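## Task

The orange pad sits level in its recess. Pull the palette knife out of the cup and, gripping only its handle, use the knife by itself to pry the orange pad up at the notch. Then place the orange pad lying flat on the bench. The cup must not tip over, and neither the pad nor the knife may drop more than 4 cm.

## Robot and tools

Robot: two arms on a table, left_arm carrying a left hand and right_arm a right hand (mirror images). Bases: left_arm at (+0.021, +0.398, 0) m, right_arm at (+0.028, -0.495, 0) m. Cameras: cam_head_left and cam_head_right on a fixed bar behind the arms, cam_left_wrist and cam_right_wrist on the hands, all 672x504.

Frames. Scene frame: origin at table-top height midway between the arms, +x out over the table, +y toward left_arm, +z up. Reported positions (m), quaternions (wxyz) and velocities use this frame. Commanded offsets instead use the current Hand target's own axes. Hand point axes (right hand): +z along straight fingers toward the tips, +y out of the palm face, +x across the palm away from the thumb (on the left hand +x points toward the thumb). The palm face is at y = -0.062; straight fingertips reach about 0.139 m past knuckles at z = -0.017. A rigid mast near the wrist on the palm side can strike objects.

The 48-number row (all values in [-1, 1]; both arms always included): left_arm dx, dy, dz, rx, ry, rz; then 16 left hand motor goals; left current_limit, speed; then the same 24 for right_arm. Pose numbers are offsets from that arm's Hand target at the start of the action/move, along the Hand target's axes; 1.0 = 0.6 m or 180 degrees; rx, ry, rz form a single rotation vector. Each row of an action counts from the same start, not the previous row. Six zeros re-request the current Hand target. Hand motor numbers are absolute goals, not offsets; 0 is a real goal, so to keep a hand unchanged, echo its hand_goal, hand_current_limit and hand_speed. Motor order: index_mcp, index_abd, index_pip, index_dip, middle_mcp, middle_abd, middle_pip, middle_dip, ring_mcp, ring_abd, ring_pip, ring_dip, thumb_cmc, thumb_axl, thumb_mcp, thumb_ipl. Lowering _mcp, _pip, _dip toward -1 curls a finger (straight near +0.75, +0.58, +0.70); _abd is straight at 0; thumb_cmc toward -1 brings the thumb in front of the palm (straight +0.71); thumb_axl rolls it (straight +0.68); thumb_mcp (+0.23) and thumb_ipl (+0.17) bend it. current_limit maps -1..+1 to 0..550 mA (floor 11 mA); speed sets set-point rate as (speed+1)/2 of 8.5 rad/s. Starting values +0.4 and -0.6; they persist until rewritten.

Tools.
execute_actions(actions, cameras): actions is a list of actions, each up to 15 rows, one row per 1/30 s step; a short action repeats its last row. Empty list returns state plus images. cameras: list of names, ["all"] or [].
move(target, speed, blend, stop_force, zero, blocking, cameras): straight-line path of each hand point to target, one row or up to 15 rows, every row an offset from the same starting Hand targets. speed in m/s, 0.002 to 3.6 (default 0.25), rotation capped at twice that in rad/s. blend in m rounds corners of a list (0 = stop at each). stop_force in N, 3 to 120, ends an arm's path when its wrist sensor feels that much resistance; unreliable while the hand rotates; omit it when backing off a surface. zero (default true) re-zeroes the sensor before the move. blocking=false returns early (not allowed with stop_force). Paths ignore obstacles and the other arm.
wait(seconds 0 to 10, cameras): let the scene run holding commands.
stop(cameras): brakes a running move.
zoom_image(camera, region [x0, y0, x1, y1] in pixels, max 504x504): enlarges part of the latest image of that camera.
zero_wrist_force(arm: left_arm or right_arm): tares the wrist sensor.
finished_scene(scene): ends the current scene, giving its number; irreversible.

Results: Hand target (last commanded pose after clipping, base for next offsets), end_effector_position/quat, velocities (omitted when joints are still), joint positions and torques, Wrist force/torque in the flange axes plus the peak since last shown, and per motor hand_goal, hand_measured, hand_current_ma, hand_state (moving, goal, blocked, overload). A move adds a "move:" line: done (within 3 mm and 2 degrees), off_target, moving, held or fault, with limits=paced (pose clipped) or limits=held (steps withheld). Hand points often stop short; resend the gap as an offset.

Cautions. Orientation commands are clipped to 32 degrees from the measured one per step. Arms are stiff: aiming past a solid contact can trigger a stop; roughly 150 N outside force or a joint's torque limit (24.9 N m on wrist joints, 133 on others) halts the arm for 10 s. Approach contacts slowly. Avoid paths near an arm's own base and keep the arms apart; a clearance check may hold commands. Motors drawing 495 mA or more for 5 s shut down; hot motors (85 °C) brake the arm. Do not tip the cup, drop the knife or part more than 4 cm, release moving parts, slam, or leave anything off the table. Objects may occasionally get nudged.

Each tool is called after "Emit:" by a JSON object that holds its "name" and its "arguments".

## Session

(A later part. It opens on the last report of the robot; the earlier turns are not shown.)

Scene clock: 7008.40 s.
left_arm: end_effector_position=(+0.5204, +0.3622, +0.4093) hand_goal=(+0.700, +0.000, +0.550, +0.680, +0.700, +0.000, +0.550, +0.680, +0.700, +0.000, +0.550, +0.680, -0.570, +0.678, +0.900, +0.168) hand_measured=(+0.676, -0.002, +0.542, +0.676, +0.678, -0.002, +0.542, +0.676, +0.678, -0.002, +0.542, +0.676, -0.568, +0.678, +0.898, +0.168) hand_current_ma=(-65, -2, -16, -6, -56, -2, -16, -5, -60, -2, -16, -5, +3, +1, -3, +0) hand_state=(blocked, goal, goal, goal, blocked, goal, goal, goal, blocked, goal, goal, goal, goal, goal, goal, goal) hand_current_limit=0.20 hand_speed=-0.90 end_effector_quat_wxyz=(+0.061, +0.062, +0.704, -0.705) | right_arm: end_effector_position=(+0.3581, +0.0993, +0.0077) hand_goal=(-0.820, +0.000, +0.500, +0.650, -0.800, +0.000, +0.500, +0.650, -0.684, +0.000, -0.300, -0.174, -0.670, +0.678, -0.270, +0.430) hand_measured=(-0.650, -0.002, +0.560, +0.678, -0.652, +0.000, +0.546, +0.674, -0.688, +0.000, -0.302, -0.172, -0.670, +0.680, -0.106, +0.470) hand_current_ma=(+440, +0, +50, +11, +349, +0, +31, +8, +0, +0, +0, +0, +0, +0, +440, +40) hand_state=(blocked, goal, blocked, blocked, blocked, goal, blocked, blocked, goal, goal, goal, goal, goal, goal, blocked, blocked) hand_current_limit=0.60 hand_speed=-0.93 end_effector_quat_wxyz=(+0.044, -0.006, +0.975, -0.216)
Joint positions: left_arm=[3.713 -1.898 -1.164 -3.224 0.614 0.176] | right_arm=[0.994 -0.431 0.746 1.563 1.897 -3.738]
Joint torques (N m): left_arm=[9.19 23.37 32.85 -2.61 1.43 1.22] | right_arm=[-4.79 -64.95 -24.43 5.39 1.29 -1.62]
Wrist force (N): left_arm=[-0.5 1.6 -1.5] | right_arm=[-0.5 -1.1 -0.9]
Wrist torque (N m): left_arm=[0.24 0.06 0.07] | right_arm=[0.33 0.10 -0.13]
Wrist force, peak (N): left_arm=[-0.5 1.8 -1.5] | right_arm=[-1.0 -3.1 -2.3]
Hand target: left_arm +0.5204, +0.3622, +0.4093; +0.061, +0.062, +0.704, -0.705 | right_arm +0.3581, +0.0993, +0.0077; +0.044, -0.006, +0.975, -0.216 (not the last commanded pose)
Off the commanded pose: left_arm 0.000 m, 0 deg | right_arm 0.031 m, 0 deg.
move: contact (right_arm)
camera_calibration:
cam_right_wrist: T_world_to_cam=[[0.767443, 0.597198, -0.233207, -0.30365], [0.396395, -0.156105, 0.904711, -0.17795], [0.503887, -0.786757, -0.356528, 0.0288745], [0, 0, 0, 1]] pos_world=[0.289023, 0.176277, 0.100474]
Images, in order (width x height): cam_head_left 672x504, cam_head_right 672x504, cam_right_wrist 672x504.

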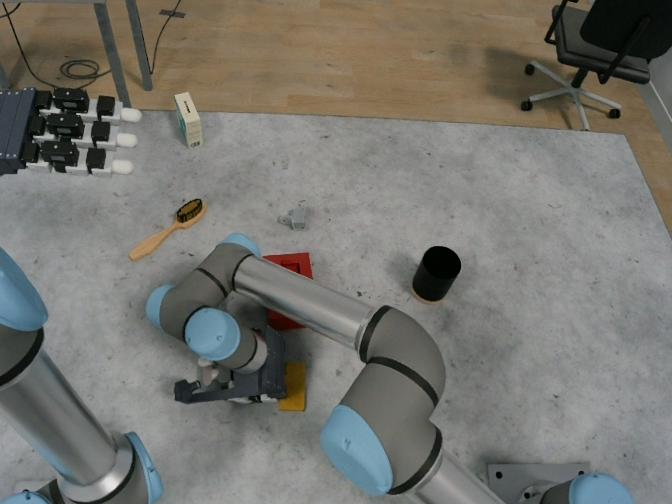

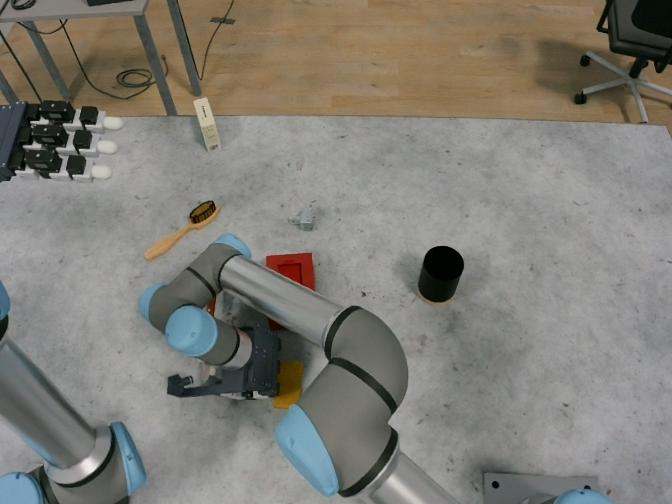

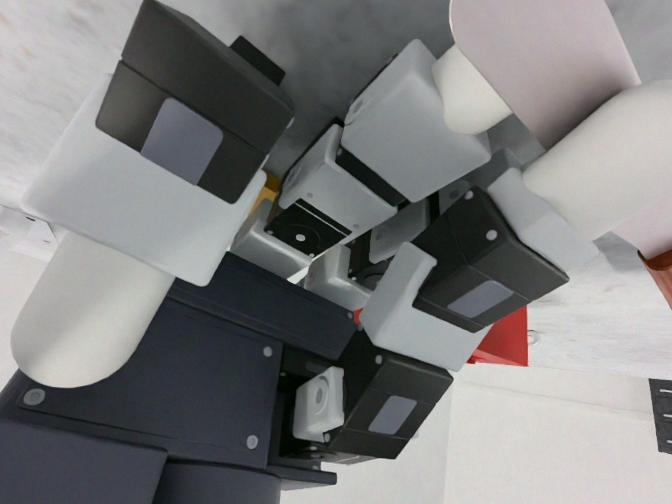

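Emit:
{"name": "move", "arguments": {"target": [0,0,0,0,0,0,0.7,0,0.55,0.68,0.7,0,0.55,0.68,0.7,0,0.55,0.68,-0.571,0.677,0.9,0.1676,0.2,-0.9,-0.0009,-0.0045,-0.0095,0,0.0361,0,-0.82,0,0.5,0.65,-0.80,0,0.5,0.65,-0.685,0,-0.30,-0.174,-0.671,0.677,-0.27,0.43,0.6,-0.93], "cameras": ["cam_right_wrist"], "speed": 0.02}}

Emit:
{"name": "move", "arguments": {"target": [0,0,0,0,0,0,0.7,0,0.55,0.68,0.7,0,0.55,0.68,0.7,0,0.55,0.68,-0.571,0.677,0.9,0.1676,0.2,-0.9,-0.0001,0.0115,0.0245,0,0,0,-0.82,0,0.5,0.65,-0.80,0,0.5,0.65,-0.685,0,-0.30,-0.174,-0.671,0.677,-0.27,0.43,0.6,-0.93], "cameras": ["cam_head_left","cam_head_right","cam_right_wrist"], "speed": 0.005, "stop_force": 3}}

Scene clock: 7045.27 s.
left_arm: end_effector_position=(+0.5204, +0.3622, +0.4093) hand_goal=(+0.700, +0.000, +0.550, +0.680, +0.700, +0.000, +0.550, +0.680, +0.700, +0.000, +0.550, +0.680, -0.570, +0.678, +0.900, +0.168) hand_measured=(+0.676, -0.002, +0.542, +0.676, +0.678, -0.002, +0.542, +0.676, +0.678, -0.002, +0.542, +0.676, -0.568, +0.678, +0.898, +0.168) hand_current_ma=(-65, -2, -16, -6, -56, -2, -16, -5, -60, -2, -16, -5, +3, +1, -3, +0) hand_state=(blocked, goal, goal, goal, blocked, goal, goal, goal, blocked, goal, goal, goal, goal, goal, goal, goal) hand_current_limit=0.20 hand_speed=-0.90 end_effector_quat_wxyz=(+0.061, +0.062, +0.704, -0.705) | right_arm: end_effector_position=(+0.3581, +0.0993, +0.0140) hand_goal=(-0.820, +0.000, +0.500, +0.650, -0.800, +0.000, +0.500, +0.650, -0.684, +0.000, -0.300, -0.174, -0.670, +0.678, -0.270, +0.430) hand_measured=(-0.650, -0.002, +0.560, +0.678, -0.652, +0.000, +0.546, +0.674, -0.678, +0.000, -0.302, -0.172, -0.670, +0.680, -0.106, +0.470) hand_current_ma=(+440, +0, +50, +11, +349, +0, +31, +8, +1, +0, +0, +0, +0, +0, +440, +40) hand_state=(blocked, goal, blocked, blocked, blocked, goal, blocked, blocked, goal, goal, goal, goal, goal, goal, blocked, blocked) hand_current_limit=0.60 hand_speed=-0.93 end_effector_quat_wxyz=(-0.011, +0.007, +0.976, -0.216)
Joint positions: left_arm=[3.713 -1.898 -1.164 -3.224 0.614 0.176] | right_arm=[0.965 -0.398 0.667 1.667 1.813 -3.748]
Joint torques (N m): left_arm=[8.76 23.54 32.84 -2.61 1.27 1.19] | right_arm=[-6.14 -52.7 -25.12 5.57 -2.36 -2.23]
Wrist force (N): left_arm=[-0.3 1.5 -1.5] | right_arm=[-0.2 -0.5 0.2]
Wrist torque (N m): left_arm=[0.21 0.05 0.08] | right_arm=[0.33 0.04 0.09]
Wrist force, peak (N): left_arm=[-0.4 1.8 -1.7] | right_arm=[-0.8 -1.0 -1.0]
Hand target: left_arm +0.5204, +0.3622, +0.4093; +0.061, +0.062, +0.704, -0.705 | right_arm +0.3581, +0.0993, +0.0140; -0.011, +0.007, +0.976, -0.216
Off the commanded pose: left_arm 0.000 m, 0 deg | right_arm 0.000 m, 0 deg.
move: done
camera_calibration:
cam_right_wrist: T_world_to_cam=[[0.7671, 0.56082, -0.31151, -0.297361], [0.479115, -0.177912, 0.859532, -0.210455], [0.426621, -0.808597, -0.405173, 0.061642], [0, 0, 0, 1]] pos_world=[0.30264, 0.179167, 0.113238]
Images, in order (width x height): cam_right_wrist 672x504.

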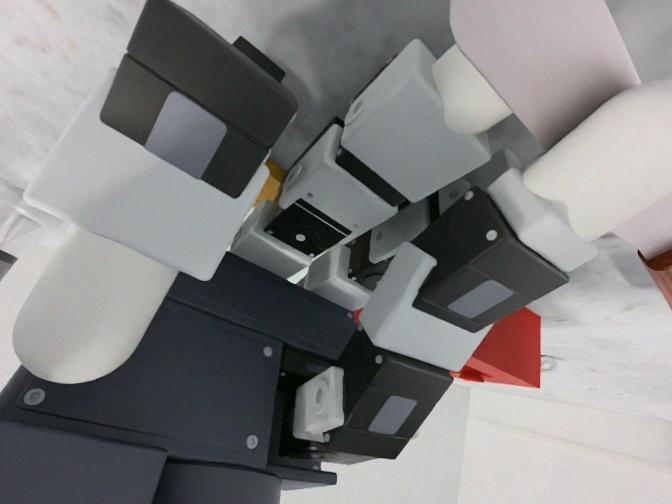

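Scene clock: 7048.47 s.
left_arm: end_effector_position=(+0.5204, +0.3622, +0.4093) hand_goal=(+0.700, +0.000, +0.550, +0.680, +0.700, +0.000, +0.550, +0.680, +0.700, +0.000, +0.550, +0.680, -0.570, +0.678, +0.900, +0.168) hand_measured=(+0.676, -0.002, +0.542, +0.676, +0.678, -0.002, +0.542, +0.676, +0.678, -0.002, +0.542, +0.676, -0.568, +0.678, +0.898, +0.168) hand_current_ma=(-65, -2, -16, -6, -56, -2, -16, -5, -60, -2, -16, -5, +3, +1, -3, +0) hand_state=(blocked, goal, goal, goal, blocked, goal, goal, goal, blocked, goal, goal, goal, goal, goal, goal, goal) hand_current_limit=0.20 hand_speed=-0.90 end_effector_quat_wxyz=(+0.061, +0.062, +0.704, -0.705) | right_arm: end_effector_position=(+0.3580, +0.0993, +0.0046) hand_goal=(-0.820, +0.000, +0.500, +0.650, -0.800, +0.000, +0.500, +0.650, -0.684, +0.000, -0.300, -0.174, -0.670, +0.678, -0.270, +0.430) hand_measured=(-0.658, -0.002, +0.560, +0.678, -0.652, +0.000, +0.550, +0.676, -0.678, +0.000, -0.302, -0.172, -0.670, +0.680, -0.106, +0.470) hand_current_ma=(+422, +0, +52, +12, +349, +0, +36, +10, +1, +0, +0, +0, +0, +0, +440, +43) hand_state=(blocked, goal, blocked, blocked, blocked, goal, blocked, blocked, goal, goal, goal, goal, goal, goal, blocked, blocked) hand_current_limit=0.60 hand_speed=-0.93 end_effector_quat_wxyz=(-0.011, +0.007, +0.976, -0.216)
Joint positions: left_arm=[3.713 -1.898 -1.164 -3.224 0.614 0.176] | right_arm=[0.965 -0.388 0.673 1.652 1.813 -3.748]
Joint torques (N m): left_arm=[9.13 23.39 32.99 -2.58 1.18 1.17] | right_arm=[5.17 -66.82 -24.75 5.69 -2.36 1.77]
Wrist force (N): left_arm=[-0.4 1.6 -1.3] | right_arm=[-0.2 -0.9 -0.3]
Wrist torque (N m): left_arm=[0.21 0.06 0.07] | right_arm=[0.34 0.04 0.10]
Wrist force, peak (N): left_arm=[-0.4 1.8 -1.4] | right_arm=[-0.5 -2.7 -2.1]
Hand target: left_arm +0.5204, +0.3622, +0.4093; +0.061, +0.062, +0.704, -0.705 | right_arm +0.3580, +0.0993, +0.0046; -0.011, +0.007, +0.976, -0.216 (not the last commanded pose)
Off the commanded pose: left_arm 0.000 m, 0 deg | right_arm 0.007 m, 0 deg.
move: contact (right_arm)
camera_calibration:
cam_right_wrist: T_world_to_cam=[[0.767118, 0.560763, -0.311567, -0.300202], [0.479159, -0.177934, 0.859503, -0.202334], [0.42654, -0.808631, -0.405191, 0.0579083], [0, 0, 0, 1]] pos_world=[0.30254, 0.179167, 0.103837]
Images, in order (width x height): cam_head_left 672x504, cam_head_right 672x504, cam_right_wrist 672x504.

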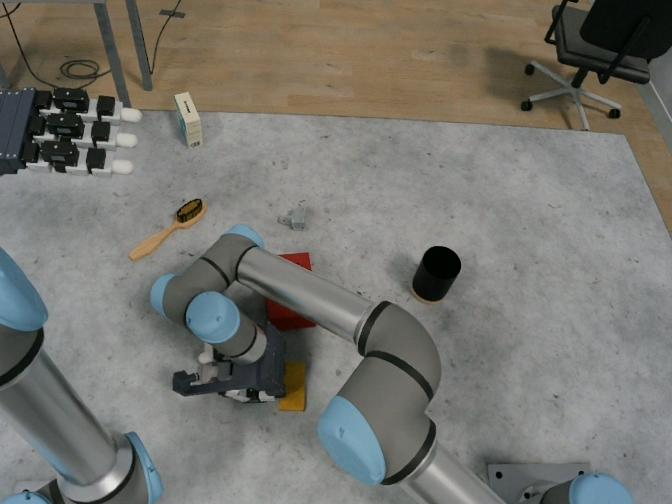

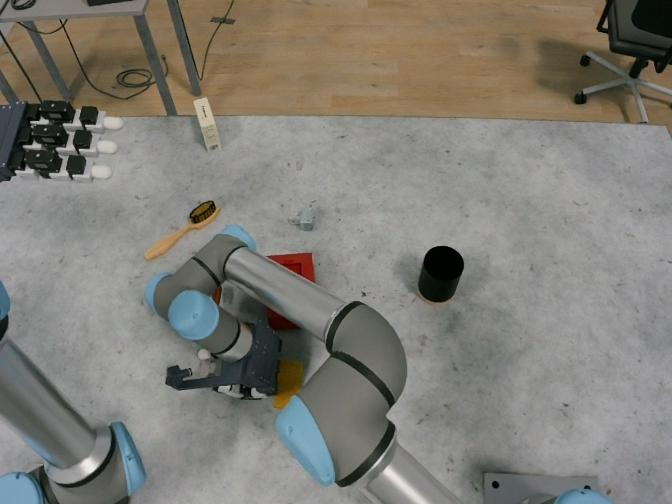

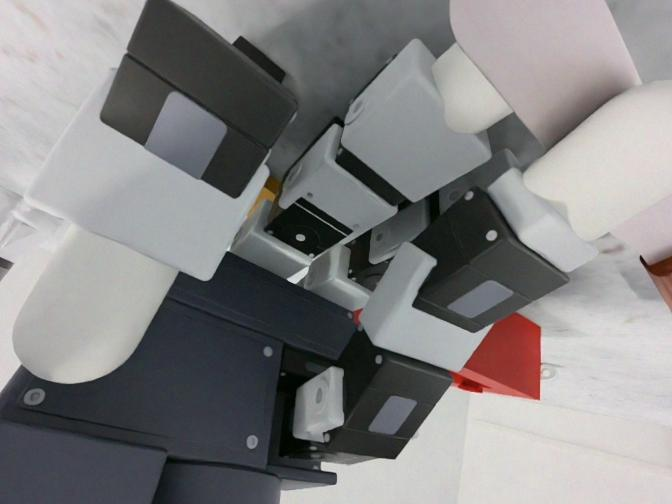

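Emit:
{"name": "move", "arguments": {"target": [0,0,0,0,0,0,0.7,0,0.55,0.68,0.7,0,0.55,0.68,0.7,0,0.55,0.68,-0.571,0.677,0.9,0.1676,0.2,-0.9,0,0,0,0,0,0,-0.66,0,0.555,0.675,-0.655,0,0.55,0.675,-0.685,0,-0.30,-0.174,-0.671,0.677,-0.11,0.46,0.4,-0.95], "cameras": ["cam_right_wrist"]}}

Emit:
{"name": "wait", "arguments": {"seconds": 1.0, "cameras": ["cam_right_wrist"]}}

Scene clock: 7061.73 s.
left_arm: end_effector_position=(+0.5204, +0.3622, +0.4093) hand_goal=(+0.700, +0.000, +0.550, +0.680, +0.700, +0.000, +0.550, +0.680, +0.700, +0.000, +0.550, +0.680, -0.570, +0.678, +0.900, +0.168) hand_measured=(+0.676, -0.002, +0.542, +0.676, +0.678, -0.002, +0.542, +0.676, +0.678, -0.002, +0.542, +0.676, -0.568, +0.678, +0.898, +0.168) hand_current_ma=(-65, -2, -16, -6, -56, -2, -16, -5, -60, -2, -16, -5, +3, +1, -3, +0) hand_state=(blocked, goal, goal, goal, blocked, goal, goal, goal, blocked, goal, goal, goal, goal, goal, goal, goal) hand_current_limit=0.20 hand_speed=-0.90 end_effector_quat_wxyz=(+0.061, +0.062, +0.704, -0.705) | right_arm: end_effector_position=(+0.3580, +0.0993, +0.0046) hand_goal=(-0.660, +0.000, +0.556, +0.676, -0.654, +0.000, +0.550, +0.676, -0.684, +0.000, -0.300, -0.174, -0.670, +0.678, -0.110, +0.460) hand_measured=(-0.664, -0.002, +0.584, +0.692, -0.666, +0.000, +0.570, +0.690, -0.678, +0.000, -0.302, -0.172, -0.670, +0.680, -0.106, +0.484) hand_current_ma=(+84, +0, +11, +4, +41, +0, +6, +2, +1, +0, +0, +0, +0, +0, +97, +14) hand_state=(moving, goal, blocked, goal, moving, goal, goal, goal, goal, goal, goal, goal, goal, goal, moving, blocked) hand_current_limit=0.40 hand_speed=-0.95 end_effector_quat_wxyz=(-0.011, +0.007, +0.976, -0.216)
Joint positions: left_arm=[3.713 -1.898 -1.164 -3.224 0.614 0.176] | right_arm=[0.965 -0.388 0.673 1.652 1.813 -3.748]
Joint torques (N m): left_arm=[8.91 24.05 32.93 -2.55 1.03 1.15] | right_arm=[0.67 -66.42 -25.41 5.67 -2.12 0.78]
Wrist force (N): left_arm=[-0.4 1.6 -1.6] | right_arm=[-0.3 -0.5 0.2]
Wrist torque (N m): left_arm=[0.25 0.06 0.06] | right_arm=[0.31 0.06 0.08]
Wrist force, peak (N): left_arm=[-0.5 1.6 -1.7] | right_arm=[-0.2 -1.2 -0.7]
Hand target: left_arm +0.5204, +0.3622, +0.4093; +0.061, +0.062, +0.704, -0.705 | right_arm +0.3580, +0.0993, +0.0046; -0.011, +0.007, +0.976, -0.216
Off the commanded pose: left_arm 0.000 m, 0 deg | right_arm 0.000 m, 0 deg.
move: done
camera_calibration:
cam_right_wrist: T_world_to_cam=[[0.767118, 0.560763, -0.311567, -0.300202], [0.479159, -0.177934, 0.859503, -0.202334], [0.42654, -0.808631, -0.405191, 0.0579083], [0, 0, 0, 1]] pos_world=[0.30254, 0.179167, 0.103837]
Images, in order (width x height): cam_right_wrist 672x504.

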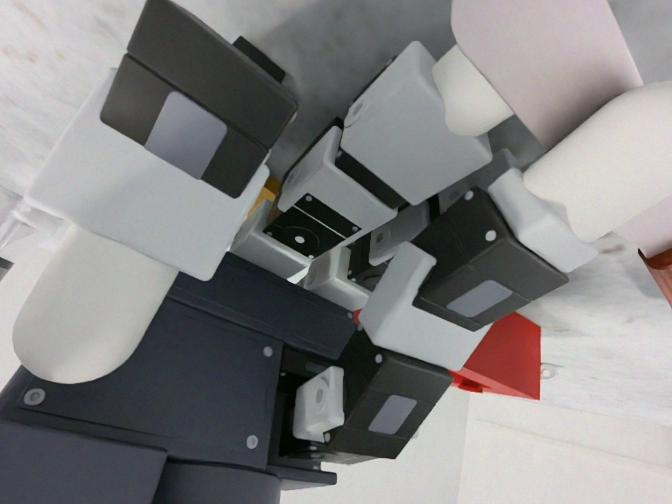

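Scene clock: 7062.73 s.
left_arm: end_effector_position=(+0.5204, +0.3622, +0.4093) hand_goal=(+0.700, +0.000, +0.550, +0.680, +0.700, +0.000, +0.550, +0.680, +0.700, +0.000, +0.550, +0.680, -0.570, +0.678, +0.900, +0.168) hand_measured=(+0.676, -0.002, +0.542, +0.676, +0.678, -0.002, +0.542, +0.676, +0.678, -0.002, +0.542, +0.676, -0.568, +0.678, +0.898, +0.168) hand_current_ma=(-65, -2, -16, -6, -56, -2, -16, -5, -60, -2, -16, -5, +3, +1, -3, +0) hand_state=(blocked, goal, goal, goal, blocked, goal, goal, goal, blocked, goal, goal, goal, goal, goal, goal, goal) hand_current_limit=0.20 hand_speed=-0.90 end_effector_quat_wxyz=(+0.061, +0.062, +0.704, -0.705) | right_arm: end_effector_position=(+0.3580, +0.0993, +0.0046) hand_goal=(-0.660, +0.000, +0.556, +0.676, -0.654, +0.000, +0.550, +0.676, -0.684, +0.000, -0.300, -0.174, -0.670, +0.678, -0.110, +0.460) hand_measured=(-0.650, -0.002, +0.584, +0.692, -0.644, +0.000, +0.562, +0.682, -0.678, +0.000, -0.302, -0.172, -0.670, +0.680, -0.104, +0.470) hand_current_ma=(+2, +0, +11, +4, +1, +0, +2, +0, +1, +0, +0, +0, +0, +0, +1, +3) hand_state=(goal, goal, blocked, goal, goal, goal, goal, goal, goal, goal, goal, goal, goal, goal, goal, goal) hand_current_limit=0.40 hand_speed=-0.95 end_effector_quat_wxyz=(-0.011, +0.007, +0.976, -0.216)
Joint positions: left_arm=[3.713 -1.898 -1.164 -3.224 0.614 0.176] | right_arm=[0.965 -0.388 0.673 1.652 1.813 -3.748]
Joint torques (N m): left_arm=[8.7 23.95 32.73 -2.53 1.14 1.22] | right_arm=[-0.02 -64.34 -23.82 5.6 -1.95 0.6]
Wrist force (N): left_arm=[-0.3 1.6 -1.3] | right_arm=[0.0 -0.4 -1.2]
Wrist torque (N m): left_arm=[0.21 0.06 0.08] | right_arm=[0.34 -0.02 0.10]
Wrist force, peak (N): left_arm=[-0.4 1.7 -1.5] | right_arm=[-0.2 -0.9 -1.9]
Hand target: left_arm +0.5204, +0.3622, +0.4093; +0.061, +0.062, +0.704, -0.705 | right_arm +0.3580, +0.0993, +0.0046; -0.011, +0.007, +0.976, -0.216
Off the commanded pose: left_arm 0.000 m, 0 deg | right_arm 0.000 m, 0 deg.
wait: 1.00 s; at rest by 0.53 s
camera_calibration:
cam_right_wrist: T_world_to_cam=[[0.767118, 0.560763, -0.311567, -0.300202], [0.479159, -0.177934, 0.859503, -0.202334], [0.42654, -0.808631, -0.405191, 0.0579083], [0, 0, 0, 1]] pos_world=[0.30254, 0.179167, 0.103837]
Images, in order (width x height): cam_right_wrist 672x504.

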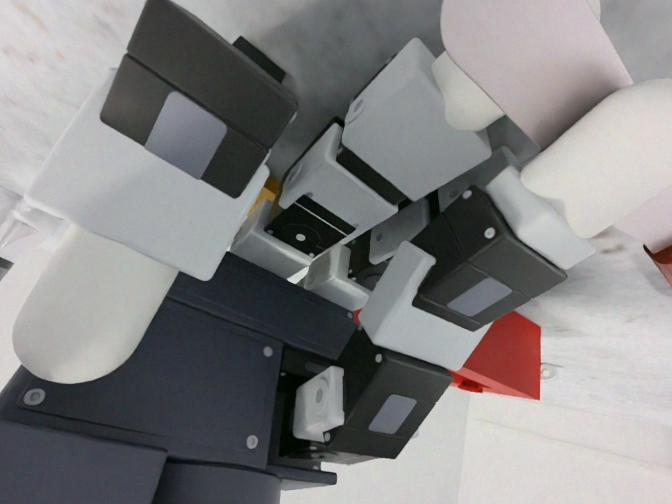

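Emit:
{"name": "move", "arguments": {"target": [0,0,0,0,0,0,0.7,0,0.55,0.68,0.7,0,0.55,0.68,0.7,0,0.55,0.68,-0.571,0.677,0.9,0.1676,0.2,-0.9,0,0,0,0,0,0,-0.64,0,0.56,0.68,-0.64,0,0.56,0.68,-0.685,0,-0.30,-0.174,-0.671,0.677,0.2,0.20,0.4,-0.93], "cameras": ["cam_right_wrist","cam_head_left"]}}

Emit:
{"name": "zoom_image", "arguments": {"camera": "cam_head_left", "region": [150, 220, 330, 420]}}

Scene clock: 7071.17 s.
left_arm: end_effector_position=(+0.5204, +0.3622, +0.4093) hand_goal=(+0.700, +0.000, +0.550, +0.680, +0.700, +0.000, +0.550, +0.680, +0.700, +0.000, +0.550, +0.680, -0.570, +0.678, +0.900, +0.168) hand_measured=(+0.676, -0.002, +0.542, +0.676, +0.678, -0.002, +0.542, +0.676, +0.678, -0.002, +0.542, +0.676, -0.568, +0.678, +0.898, +0.168) hand_current_ma=(-65, -2, -16, -6, -56, -2, -16, -5, -60, -2, -16, -5, +3, +1, -3, +0) hand_state=(blocked, goal, goal, goal, blocked, goal, goal, goal, blocked, goal, goal, goal, goal, goal, goal, goal) hand_current_limit=0.20 hand_speed=-0.90 end_effector_quat_wxyz=(+0.061, +0.062, +0.704, -0.705) | right_arm: end_effector_position=(+0.3580, +0.0993, +0.0046) hand_goal=(-0.640, +0.000, +0.560, +0.680, -0.640, +0.000, +0.560, +0.680, -0.684, +0.000, -0.300, -0.174, -0.670, +0.678, +0.200, +0.200) hand_measured=(-0.648, -0.002, +0.574, +0.686, -0.638, +0.000, +0.562, +0.682, -0.678, +0.000, -0.302, -0.172, -0.668, +0.680, +0.190, +0.202) hand_current_ma=(-1, +0, +3, +1, +0, +0, +0, +0, +1, +0, +0, +0, +0, +0, -2, +0) hand_state=(goal, goal, goal, goal, goal, goal, goal, goal, goal, goal, goal, goal, goal, goal, goal, goal) hand_current_limit=0.40 hand_speed=-0.93 end_effector_quat_wxyz=(-0.011, +0.007, +0.976, -0.216)
Joint positions: left_arm=[3.713 -1.898 -1.164 -3.224 0.614 0.176] | right_arm=[0.965 -0.388 0.673 1.652 1.813 -3.748]
Joint torques (N m): left_arm=[8.61 24.02 32.99 -2.63 0.98 1.04] | right_arm=[-3.42 -52.54 -15.17 5.59 -1.5 -0.7]
Wrist force (N): left_arm=[-0.4 1.6 -1.6] | right_arm=[-0.1 -0.8 -2.7]
Wrist torque (N m): left_arm=[0.23 0.06 0.07] | right_arm=[0.37 0.00 0.10]
Wrist force, peak (N): left_arm=[-0.3 1.6 -1.6] | right_arm=[-0.1 -1.0 -3.8]
Hand target: left_arm +0.5204, +0.3622, +0.4093; +0.061, +0.062, +0.704, -0.705 | right_arm +0.3580, +0.0993, +0.0046; -0.011, +0.007, +0.976, -0.216
Off the commanded pose: left_arm 0.000 m, 0 deg | right_arm 0.000 m, 0 deg.
move: done
camera_calibration:
cam_right_wrist: T_world_to_cam=[[0.767118, 0.560763, -0.311567, -0.300202], [0.479159, -0.177934, 0.859503, -0.202334], [0.42654, -0.808631, -0.405191, 0.0579083], [0, 0, 0, 1]] pos_world=[0.30254, 0.179167, 0.103837]
Images, in order (width x height): cam_head_left 672x504, cam_right_wrist 672x504.

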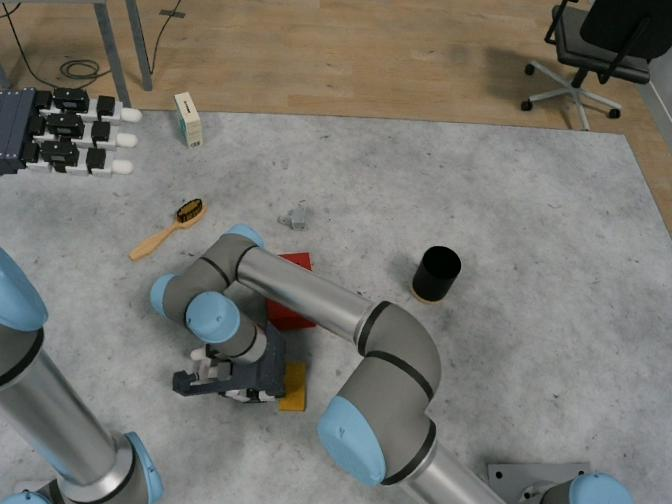

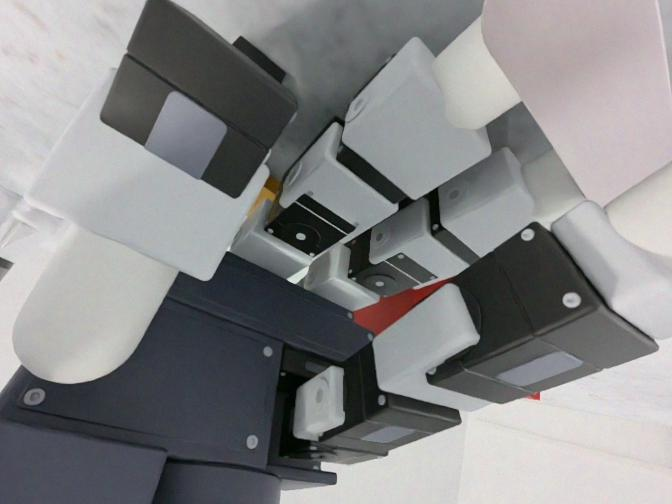

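Scaled by 2.520 from the camera's 672x504 image, which has a finer 960x720 frame.

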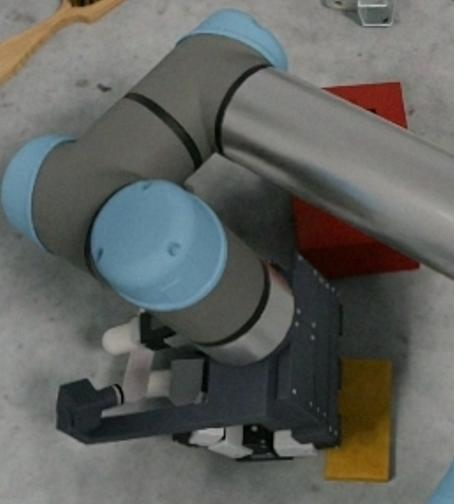

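Emit:
{"name": "move", "arguments": {"target": [0,0,0,0,0,0,0.7,0,0.55,0.68,0.7,0,0.55,0.68,0.7,0,0.55,0.68,-0.571,0.677,0.9,0.1676,0.2,-0.9,0,-0.0969,0.0247,0,0,0,-0.64,0,0.56,0.68,-0.64,0,0.56,0.68,-0.685,0,-0.30,-0.174,-0.671,0.677,0.2,0.20,0.4,-0.93], "cameras": ["cam_right_wrist","cam_head_left"], "speed": 0.025, "stop_force": 8}}

Emit:
{"name": "zoom_image", "arguments": {"camera": "cam_head_left", "region": [150, 220, 330, 420]}}

Scene clock: 7098.33 s.
left_arm: end_effector_position=(+0.5204, +0.3622, +0.4093) hand_goal=(+0.700, +0.000, +0.550, +0.680, +0.700, +0.000, +0.550, +0.680, +0.700, +0.000, +0.550, +0.680, -0.570, +0.678, +0.900, +0.168) hand_measured=(+0.676, -0.002, +0.542, +0.676, +0.678, -0.002, +0.542, +0.676, +0.678, -0.002, +0.542, +0.676, -0.568, +0.678, +0.898, +0.168) hand_current_ma=(-65, -2, -16, -6, -56, -2, -16, -5, -60, -2, -16, -5, +3, +1, -3, +0) hand_state=(blocked, goal, goal, goal, blocked, goal, goal, goal, blocked, goal, goal, goal, goal, goal, goal, goal) hand_current_limit=0.20 hand_speed=-0.90 end_effector_quat_wxyz=(+0.061, +0.062, +0.704, -0.705) | right_arm: end_effector_position=(+0.3571, +0.0404, +0.0156) hand_goal=(-0.640, +0.000, +0.560, +0.680, -0.640, +0.000, +0.560, +0.680, -0.684, +0.000, -0.300, -0.174, -0.670, +0.678, +0.200, +0.200) hand_measured=(-0.630, -0.002, +0.574, +0.686, -0.634, +0.000, +0.562, +0.682, -0.678, +0.000, -0.302, -0.172, -0.668, +0.680, +0.190, +0.200) hand_current_ma=(+2, +0, +3, +1, +1, +0, +0, +0, +1, +0, +0, +0, +0, +0, -2, +0) hand_state=(goal, goal, goal, goal, goal, goal, goal, goal, goal, goal, goal, goal, goal, goal, goal, goal) hand_current_limit=0.40 hand_speed=-0.93 end_effector_quat_wxyz=(-0.011, +0.007, +0.976, -0.216)
Joint positions: left_arm=[3.713 -1.898 -1.164 -3.224 0.614 0.176] | right_arm=[0.908 -0.561 0.989 1.495 1.833 -3.803]
Joint torques (N m): left_arm=[8.7 24.41 31.84 -2.54 0.8 0.97] | right_arm=[-5.13 -62.34 -6.91 0.03 3.13 -2.16]
Wrist force (N): left_arm=[-0.3 1.5 -1.3] | right_arm=[-0.1 -0.3 0.2]
Wrist torque (N m): left_arm=[0.20 0.04 0.08] | right_arm=[0.33 0.01 0.11]
Wrist force, peak (N): left_arm=[-0.5 1.8 -1.6] | right_arm=[-0.4 -1.2 -3.2]
Hand target: left_arm +0.5204, +0.3622, +0.4093; +0.061, +0.062, +0.704, -0.705 | right_arm +0.3571, +0.0404, +0.0156; -0.011, +0.007, +0.976, -0.216
Off the commanded pose: left_arm 0.000 m, 0 deg | right_arm 0.000 m, 0 deg.
move: done
camera_calibration:
cam_right_wrist: T_world_to_cam=[[0.767118, 0.560763, -0.311567, -0.263101], [0.479159, -0.177934, 0.859503, -0.221971], [0.42654, -0.808631, -0.405191, 0.0151188], [0, 0, 0, 1]] pos_world=[0.30174, 0.120267, 0.114937]
Images, in order (width x height): cam_head_left 672x504, cam_right_wrist 672x504.

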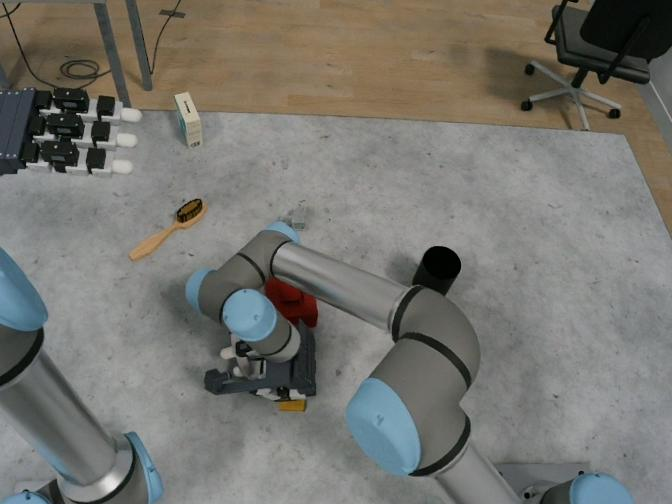

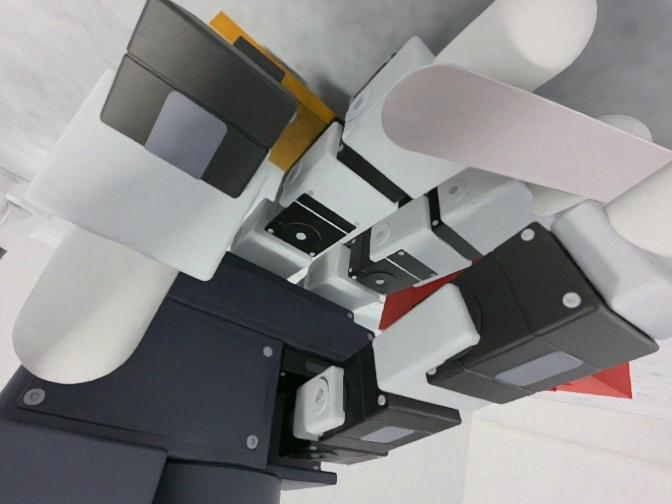

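Scaled by 2.520 from the camera's 672x504 image, which has a finer 960x720 frame.

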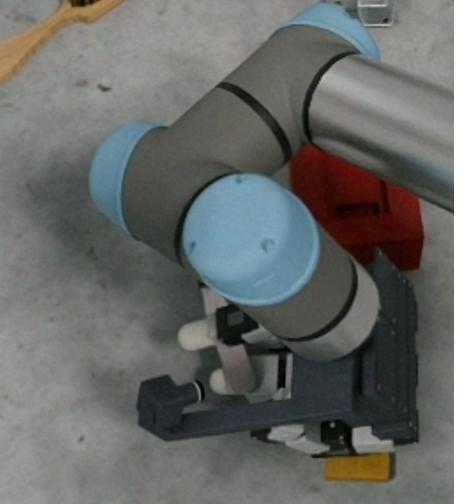

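Emit:
{"name": "move", "arguments": {"target": [0,0,0,0,0,0,0.7,0,0.55,0.68,0.7,0,0.55,0.68,0.7,0,0.55,0.68,-0.571,0.677,0.9,0.1676,0.2,-0.9,0.1205,-0.051,0.0262,0,0,0,-0.64,0,0.56,0.68,-0.64,0,0.56,0.68,-0.685,0,-0.30,-0.174,-0.671,0.677,0.2,0.20,0.4,-0.93], "cameras": ["cam_right_wrist","cam_head_left","cam_head_right"], "speed": 0.025, "stop_force": 8}}

Emit:
{"name": "zoom_image", "arguments": {"camera": "cam_head_left", "region": [180, 220, 380, 430]}}

Scene clock: 7140.30 s.
left_arm: end_effector_position=(+0.5204, +0.3622, +0.4093) hand_goal=(+0.700, +0.000, +0.550, +0.680, +0.700, +0.000, +0.550, +0.680, +0.700, +0.000, +0.550, +0.680, -0.570, +0.678, +0.900, +0.168) hand_measured=(+0.676, -0.002, +0.542, +0.676, +0.678, -0.002, +0.542, +0.676, +0.678, -0.002, +0.542, +0.676, -0.568, +0.678, +0.898, +0.168) hand_current_ma=(-65, -2, -16, -6, -56, -2, -16, -5, -60, -2, -16, -5, +3, +1, -3, +0) hand_state=(blocked, goal, goal, goal, blocked, goal, goal, goal, blocked, goal, goal, goal, goal, goal, goal, goal) hand_current_limit=0.20 hand_speed=-0.90 end_effector_quat_wxyz=(+0.061, +0.062, +0.704, -0.705) | right_arm: end_effector_position=(+0.2842, +0.0073, +0.0157) hand_goal=(-0.640, +0.000, +0.560, +0.680, -0.640, +0.000, +0.560, +0.680, -0.684, +0.000, -0.300, -0.174, -0.670, +0.678, +0.200, +0.200) hand_measured=(-0.630, -0.002, +0.574, +0.686, -0.634, +0.000, +0.562, +0.682, -0.678, +0.000, -0.302, -0.172, -0.668, +0.680, +0.190, +0.200) hand_current_ma=(+2, +0, +3, +1, +1, +0, +0, +0, +1, +0, +0, +0, +0, +0, -2, +0) hand_state=(goal, goal, goal, goal, goal, goal, goal, goal, goal, goal, goal, goal, goal, goal, goal, goal) hand_current_limit=0.40 hand_speed=-0.93 end_effector_quat_wxyz=(-0.011, +0.007, +0.976, -0.216)
Joint positions: left_arm=[3.713 -1.898 -1.164 -3.224 0.614 0.176] | right_arm=[0.967 -0.706 1.283 1.36 1.812 -3.746]
Joint torques (N m): left_arm=[8.03 24.99 32.18 -2.44 0.62 0.96] | right_arm=[6.68 -56.62 -5.67 -0.13 -2.61 2.36]
Wrist force (N): left_arm=[-0.3 1.4 -1.5] | right_arm=[-0.2 -0.8 0.1]
Wrist torque (N m): left_arm=[0.21 0.04 0.08] | right_arm=[0.28 0.04 -0.02]
Wrist force, peak (N): left_arm=[-0.3 1.6 -1.7] | right_arm=[-0.1 -0.8 0.2]
Hand target: left_arm +0.5204, +0.3622, +0.4093; +0.061, +0.062, +0.704, -0.705 | right_arm +0.2842, +0.0073, +0.0157; -0.011, +0.007, +0.976, -0.216
Off the commanded pose: left_arm 0.000 m, 0 deg | right_arm 0.000 m, 0 deg.
move: done
camera_calibration:
cam_right_wrist: T_world_to_cam=[[0.767118, 0.560763, -0.311567, -0.18854], [0.479159, -0.177934, 0.859503, -0.192882], [0.42654, -0.808631, -0.405191, 0.0194906], [0, 0, 0, 1]] pos_world=[0.22874, 0.0871668, 0.114937]
Images, in order (width x height): cam_head_left 672x504, cam_head_right 672x504, cam_right_wrist 672x504.

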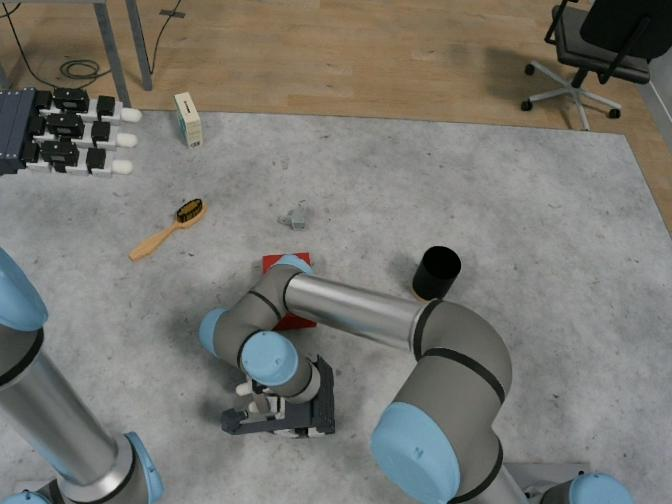

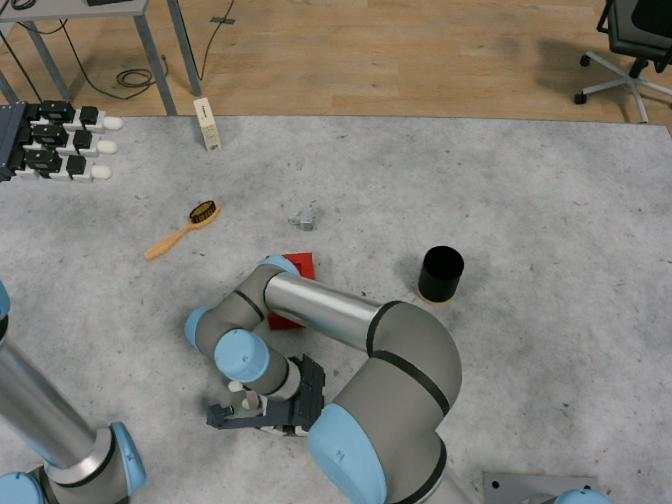

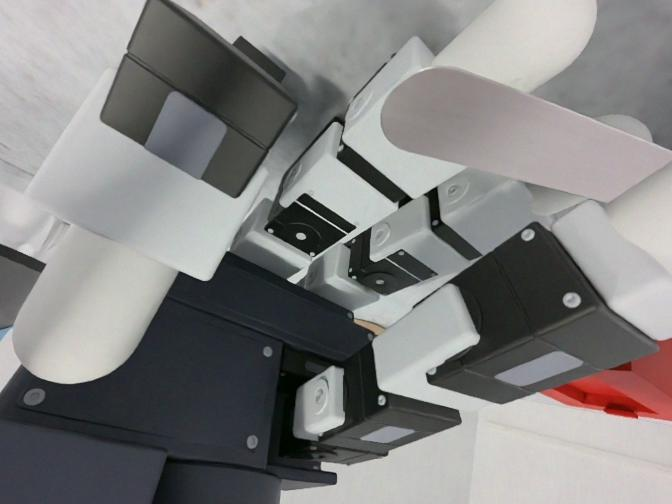

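Scaled by 2.400 from the camera's 672x504 image, which has a finer 960x720 frame.

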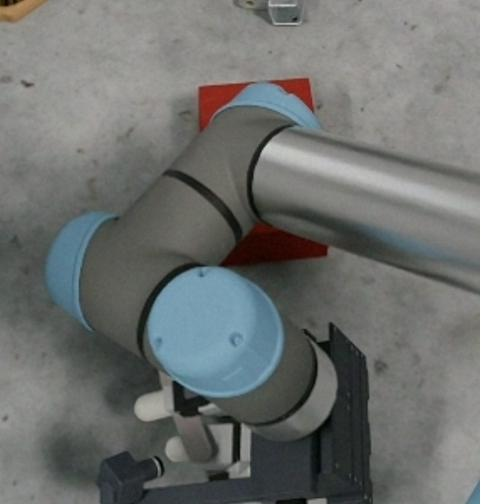

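Emit:
{"name": "move", "arguments": {"target": [0,0,0,0,0,0,0.7,0,0.55,0.68,0.7,0,0.55,0.68,0.7,0,0.55,0.68,-0.571,0.677,0.9,0.1676,0.2,-0.9,-0.0006,0.0141,0.0302,0,0,0,-0.64,0,0.56,0.68,-0.64,0,0.56,0.68,-0.685,0,-0.30,-0.174,-0.671,0.677,0.2,0.20,0.4,-0.93], "cameras": ["cam_right_wrist"], "speed": 0.006, "stop_force": 3}}

Emit:
{"name": "move", "arguments": {"target": [0,0,0,0,0,0,0.7,0,0.55,0.68,0.7,0,0.55,0.68,0.7,0,0.55,0.68,-0.571,0.677,0.9,0.1676,0.2,-0.9,0,0,0,0,0,0,-0.63,0,0.57,0.68,-0.63,0,0.57,0.68,-0.685,0,-0.30,-0.174,-0.671,0.677,0.5,0.20,0.4,-0.95], "cameras": ["cam_right_wrist"]}}

Scene clock: 7168.87 s.
left_arm: end_effector_position=(+0.5204, +0.3622, +0.4093) hand_goal=(+0.700, +0.000, +0.550, +0.680, +0.700, +0.000, +0.550, +0.680, +0.700, +0.000, +0.550, +0.680, -0.570, +0.678, +0.900, +0.168) hand_measured=(+0.676, -0.002, +0.542, +0.676, +0.678, -0.002, +0.542, +0.676, +0.678, -0.002, +0.542, +0.676, -0.568, +0.678, +0.898, +0.168) hand_current_ma=(-65, -2, -16, -6, -56, -2, -16, -5, -60, -2, -16, -5, +3, +1, -3, +0) hand_state=(blocked, goal, goal, goal, blocked, goal, goal, goal, blocked, goal, goal, goal, goal, goal, goal, goal) hand_current_limit=0.20 hand_speed=-0.90 end_effector_quat_wxyz=(+0.061, +0.062, +0.704, -0.705) | right_arm: end_effector_position=(+0.2842, +0.0073, +0.0149) hand_goal=(-0.640, +0.000, +0.560, +0.680, -0.640, +0.000, +0.560, +0.680, -0.684, +0.000, -0.300, -0.174, -0.670, +0.678, +0.200, +0.200) hand_measured=(-0.634, -0.002, +0.574, +0.686, -0.634, +0.000, +0.562, +0.682, -0.678, +0.000, -0.302, -0.172, -0.668, +0.680, +0.190, +0.200) hand_current_ma=(+1, +0, +3, +1, +1, +0, +0, +0, +1, +0, +0, +0, +0, +0, -2, +0) hand_state=(goal, goal, goal, goal, goal, goal, goal, goal, goal, goal, goal, goal, goal, goal, goal, goal) hand_current_limit=0.40 hand_speed=-0.93 end_effector_quat_wxyz=(-0.011, +0.007, +0.976, -0.216)
Joint positions: left_arm=[3.713 -1.898 -1.164 -3.224 0.614 0.176] | right_arm=[0.967 -0.705 1.283 1.359 1.812 -3.746]
Joint torques (N m): left_arm=[8.13 25.23 32.29 -2.48 0.61 0.96] | right_arm=[6.27 -54.48 -23.36 5.26 -2.54 1.18]
Wrist force (N): left_arm=[-0.3 1.6 -1.5] | right_arm=[0.0 -2.7 -1.1]
Wrist torque (N m): left_arm=[0.22 0.05 0.08] | right_arm=[0.32 0.00 0.04]
Wrist force, peak (N): left_arm=[-0.5 1.7 -1.5] | right_arm=[-0.3 -5.6 -2.7]
Hand target: left_arm +0.5204, +0.3622, +0.4093; +0.061, +0.062, +0.704, -0.705 | right_arm +0.2842, +0.0073, +0.0149; -0.011, +0.007, +0.976, -0.216 (not the last commanded pose)
Off the commanded pose: left_arm 0.000 m, 0 deg | right_arm 0.019 m, 0 deg.
move: contact (right_arm)
camera_calibration:
cam_right_wrist: T_world_to_cam=[[0.767118, 0.560763, -0.311567, -0.188789], [0.479159, -0.177934, 0.859503, -0.192194], [0.42654, -0.808631, -0.405191, 0.0191664], [0, 0, 0, 1]] pos_world=[0.22874, 0.0871668, 0.114137]
Images, in order (width x height): cam_right_wrist 672x504.

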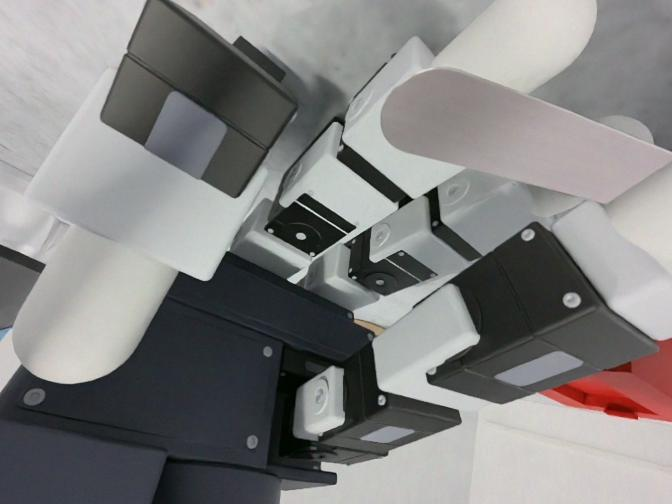

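Scene clock: 7171.30 s.
left_arm: end_effector_position=(+0.5204, +0.3622, +0.4093) hand_goal=(+0.700, +0.000, +0.550, +0.680, +0.700, +0.000, +0.550, +0.680, +0.700, +0.000, +0.550, +0.680, -0.570, +0.678, +0.900, +0.168) hand_measured=(+0.676, -0.002, +0.542, +0.676, +0.678, -0.002, +0.542, +0.676, +0.678, -0.002, +0.542, +0.676, -0.568, +0.678, +0.898, +0.168) hand_current_ma=(-65, -2, -16, -6, -56, -2, -16, -5, -60, -2, -16, -5, +3, +1, -3, +0) hand_state=(blocked, goal, goal, goal, blocked, goal, goal, goal, blocked, goal, goal, goal, goal, goal, goal, goal) hand_current_limit=0.20 hand_speed=-0.90 end_effector_quat_wxyz=(+0.061, +0.062, +0.704, -0.705) | right_arm: end_effector_position=(+0.2842, +0.0073, +0.0149) hand_goal=(-0.630, +0.000, +0.570, +0.680, -0.630, +0.000, +0.570, +0.680, -0.684, +0.000, -0.300, -0.174, -0.670, +0.678, +0.500, +0.200) hand_measured=(-0.632, -0.002, +0.574, +0.686, -0.624, +0.000, +0.570, +0.682, -0.678, +0.000, -0.302, -0.172, -0.668, +0.680, +0.490, +0.200) hand_current_ma=(+0, +0, +0, +1, +0, +0, +0, +0, +1, +0, +0, +0, +0, +0, -3, +0) hand_state=(goal, goal, goal, goal, goal, goal, goal, goal, goal, goal, goal, goal, goal, goal, goal, goal) hand_current_limit=0.40 hand_speed=-0.95 end_effector_quat_wxyz=(-0.011, +0.007, +0.976, -0.216)
Joint positions: left_arm=[3.713 -1.898 -1.164 -3.224 0.614 0.176] | right_arm=[0.967 -0.705 1.283 1.359 1.812 -3.746]
Joint torques (N m): left_arm=[8.17 25.44 32.36 -2.52 0.51 0.93] | right_arm=[5.92 -50.12 -21.01 4.89 -2.65 -1.61]
Wrist force (N): left_arm=[-0.5 1.4 -1.5] | right_arm=[0.2 -2.8 -1.8]
Wrist torque (N m): left_arm=[0.20 0.08 0.06] | right_arm=[0.30 -0.03 0.04]
Wrist force, peak (N): left_arm=[-0.4 1.7 -1.7] | right_arm=[0.0 -3.1 -2.5]
Hand target: left_arm +0.5204, +0.3622, +0.4093; +0.061, +0.062, +0.704, -0.705 | right_arm +0.2842, +0.0073, +0.0149; -0.011, +0.007, +0.976, -0.216
Off the commanded pose: left_arm 0.000 m, 0 deg | right_arm 0.000 m, 0 deg.
move: done
camera_calibration:
cam_right_wrist: T_world_to_cam=[[0.767145, 0.560753, -0.311519, -0.1888], [0.479116, -0.177965, 0.859521, -0.192184], [0.426539, -0.808631, -0.405191, 0.0191666], [0, 0, 0, 1]] pos_world=[0.22874, 0.0871667, 0.114138]
Images, in order (width x height): cam_right_wrist 672x504.

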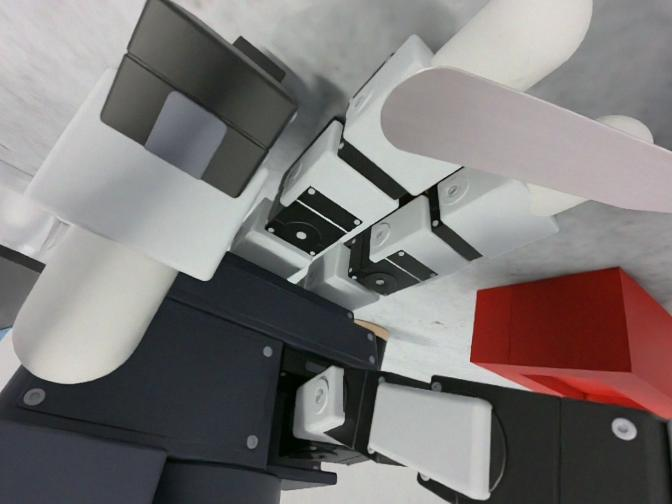

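Emit:
{"name": "move", "arguments": {"target": [0,0,0,0,0,0,0.7,0,0.55,0.68,0.7,0,0.55,0.68,0.7,0,0.55,0.68,-0.571,0.677,0.9,0.1676,0.2,-0.9,0.0016,-0.0045,-0.0677,0,0,0,-0.411,0,0.57,0.68,-0.411,0,0.57,0.68,-0.685,0,-0.30,-0.174,-0.671,0.677,0.5,0.20,0.4,-0.948], "cameras": ["cam_right_wrist","cam_head_left"], "speed": 0.03}}

Emit:
{"name": "zoom_image", "arguments": {"camera": "cam_head_left", "region": [180, 220, 380, 430]}}

Scene clock: 7235.03 s.
left_arm: end_effector_position=(+0.5204, +0.3622, +0.4093) hand_goal=(+0.700, +0.000, +0.550, +0.680, +0.700, +0.000, +0.550, +0.680, +0.700, +0.000, +0.550, +0.680, -0.570, +0.678, +0.900, +0.168) hand_measured=(+0.676, -0.002, +0.542, +0.676, +0.678, -0.002, +0.542, +0.676, +0.678, -0.002, +0.542, +0.676, -0.568, +0.678, +0.898, +0.168) hand_current_ma=(-65, -2, -16, -6, -56, -2, -16, -5, -60, -2, -16, -5, +3, +1, -3, +0) hand_state=(blocked, goal, goal, goal, blocked, goal, goal, goal, blocked, goal, goal, goal, goal, goal, goal, goal) hand_current_limit=0.20 hand_speed=-0.90 end_effector_quat_wxyz=(+0.061, +0.062, +0.704, -0.705) | right_arm: end_effector_position=(+0.2843, +0.0220, +0.0528) hand_goal=(-0.410, +0.000, +0.570, +0.680, -0.410, +0.000, +0.570, +0.680, -0.684, +0.000, -0.300, -0.174, -0.670, +0.678, +0.500, +0.200) hand_measured=(-0.402, -0.002, +0.574, +0.686, -0.404, +0.000, +0.570, +0.682, -0.678, +0.000, -0.302, -0.172, -0.668, +0.680, +0.490, +0.200) hand_current_ma=(+1, +0, +0, +0, +0, +0, +0, +0, +1, +0, +0, +0, +0, +0, -3, +0) hand_state=(goal, goal, goal, goal, goal, goal, goal, goal, goal, goal, goal, goal, goal, goal, goal, goal) hand_current_limit=0.40 hand_speed=-0.95 end_effector_quat_wxyz=(-0.011, +0.007, +0.976, -0.216)
Joint positions: left_arm=[3.713 -1.898 -1.164 -3.224 0.614 0.176] | right_arm=[0.983 -0.723 1.207 1.456 1.807 -3.731]
Joint torques (N m): left_arm=[7.93 25.28 31.82 -2.46 0.41 0.84] | right_arm=[6.05 -56.78 -23.46 5.52 -2.74 2.35]
Wrist force (N): left_arm=[-0.4 1.7 -1.5] | right_arm=[-0.1 -0.5 0.1]
Wrist torque (N m): left_arm=[0.25 0.05 0.07] | right_arm=[0.31 0.02 -0.02]
Wrist force, peak (N): left_arm=[-0.5 1.8 -1.6] | right_arm=[0.0 -3.3 -2.4]
Hand target: left_arm +0.5204, +0.3622, +0.4093; +0.061, +0.062, +0.704, -0.705 | right_arm +0.2843, +0.0220, +0.0529; -0.011, +0.007, +0.976, -0.216
Off the commanded pose: left_arm 0.000 m, 0 deg | right_arm 0.000 m, 0 deg.
move: done
camera_calibration:
cam_right_wrist: T_world_to_cam=[[0.767145, 0.560753, -0.311519, -0.185282], [0.479116, -0.177965, 0.859521, -0.222278], [0.426539, -0.808631, -0.405191, 0.0464081], [0, 0, 0, 1]] pos_world=[0.22884, 0.101867, 0.152138]
Images, in order (width x height): cam_head_left 672x504, cam_right_wrist 672x504.

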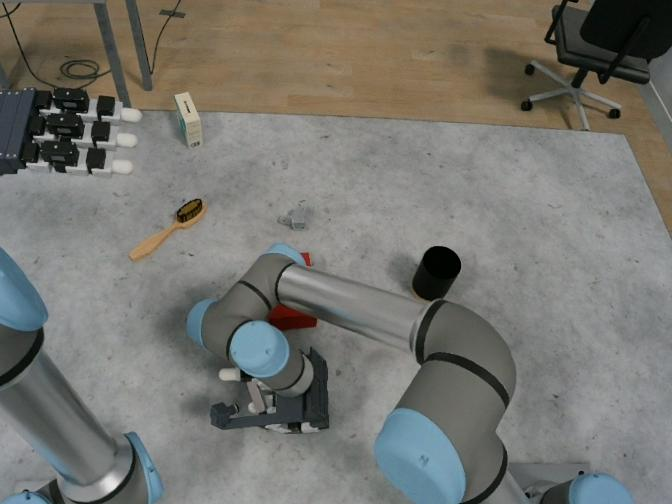

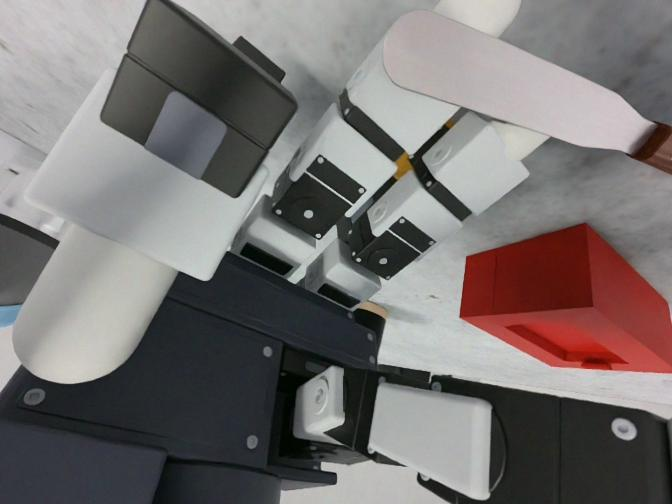

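Scaled by 2.400 from the camera's 672x504 image, which has a finer 960x720 frame.

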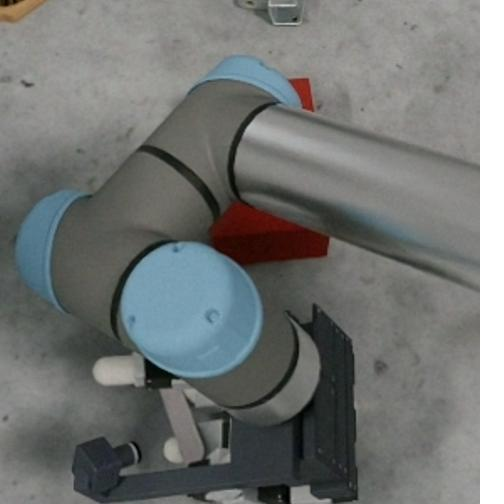

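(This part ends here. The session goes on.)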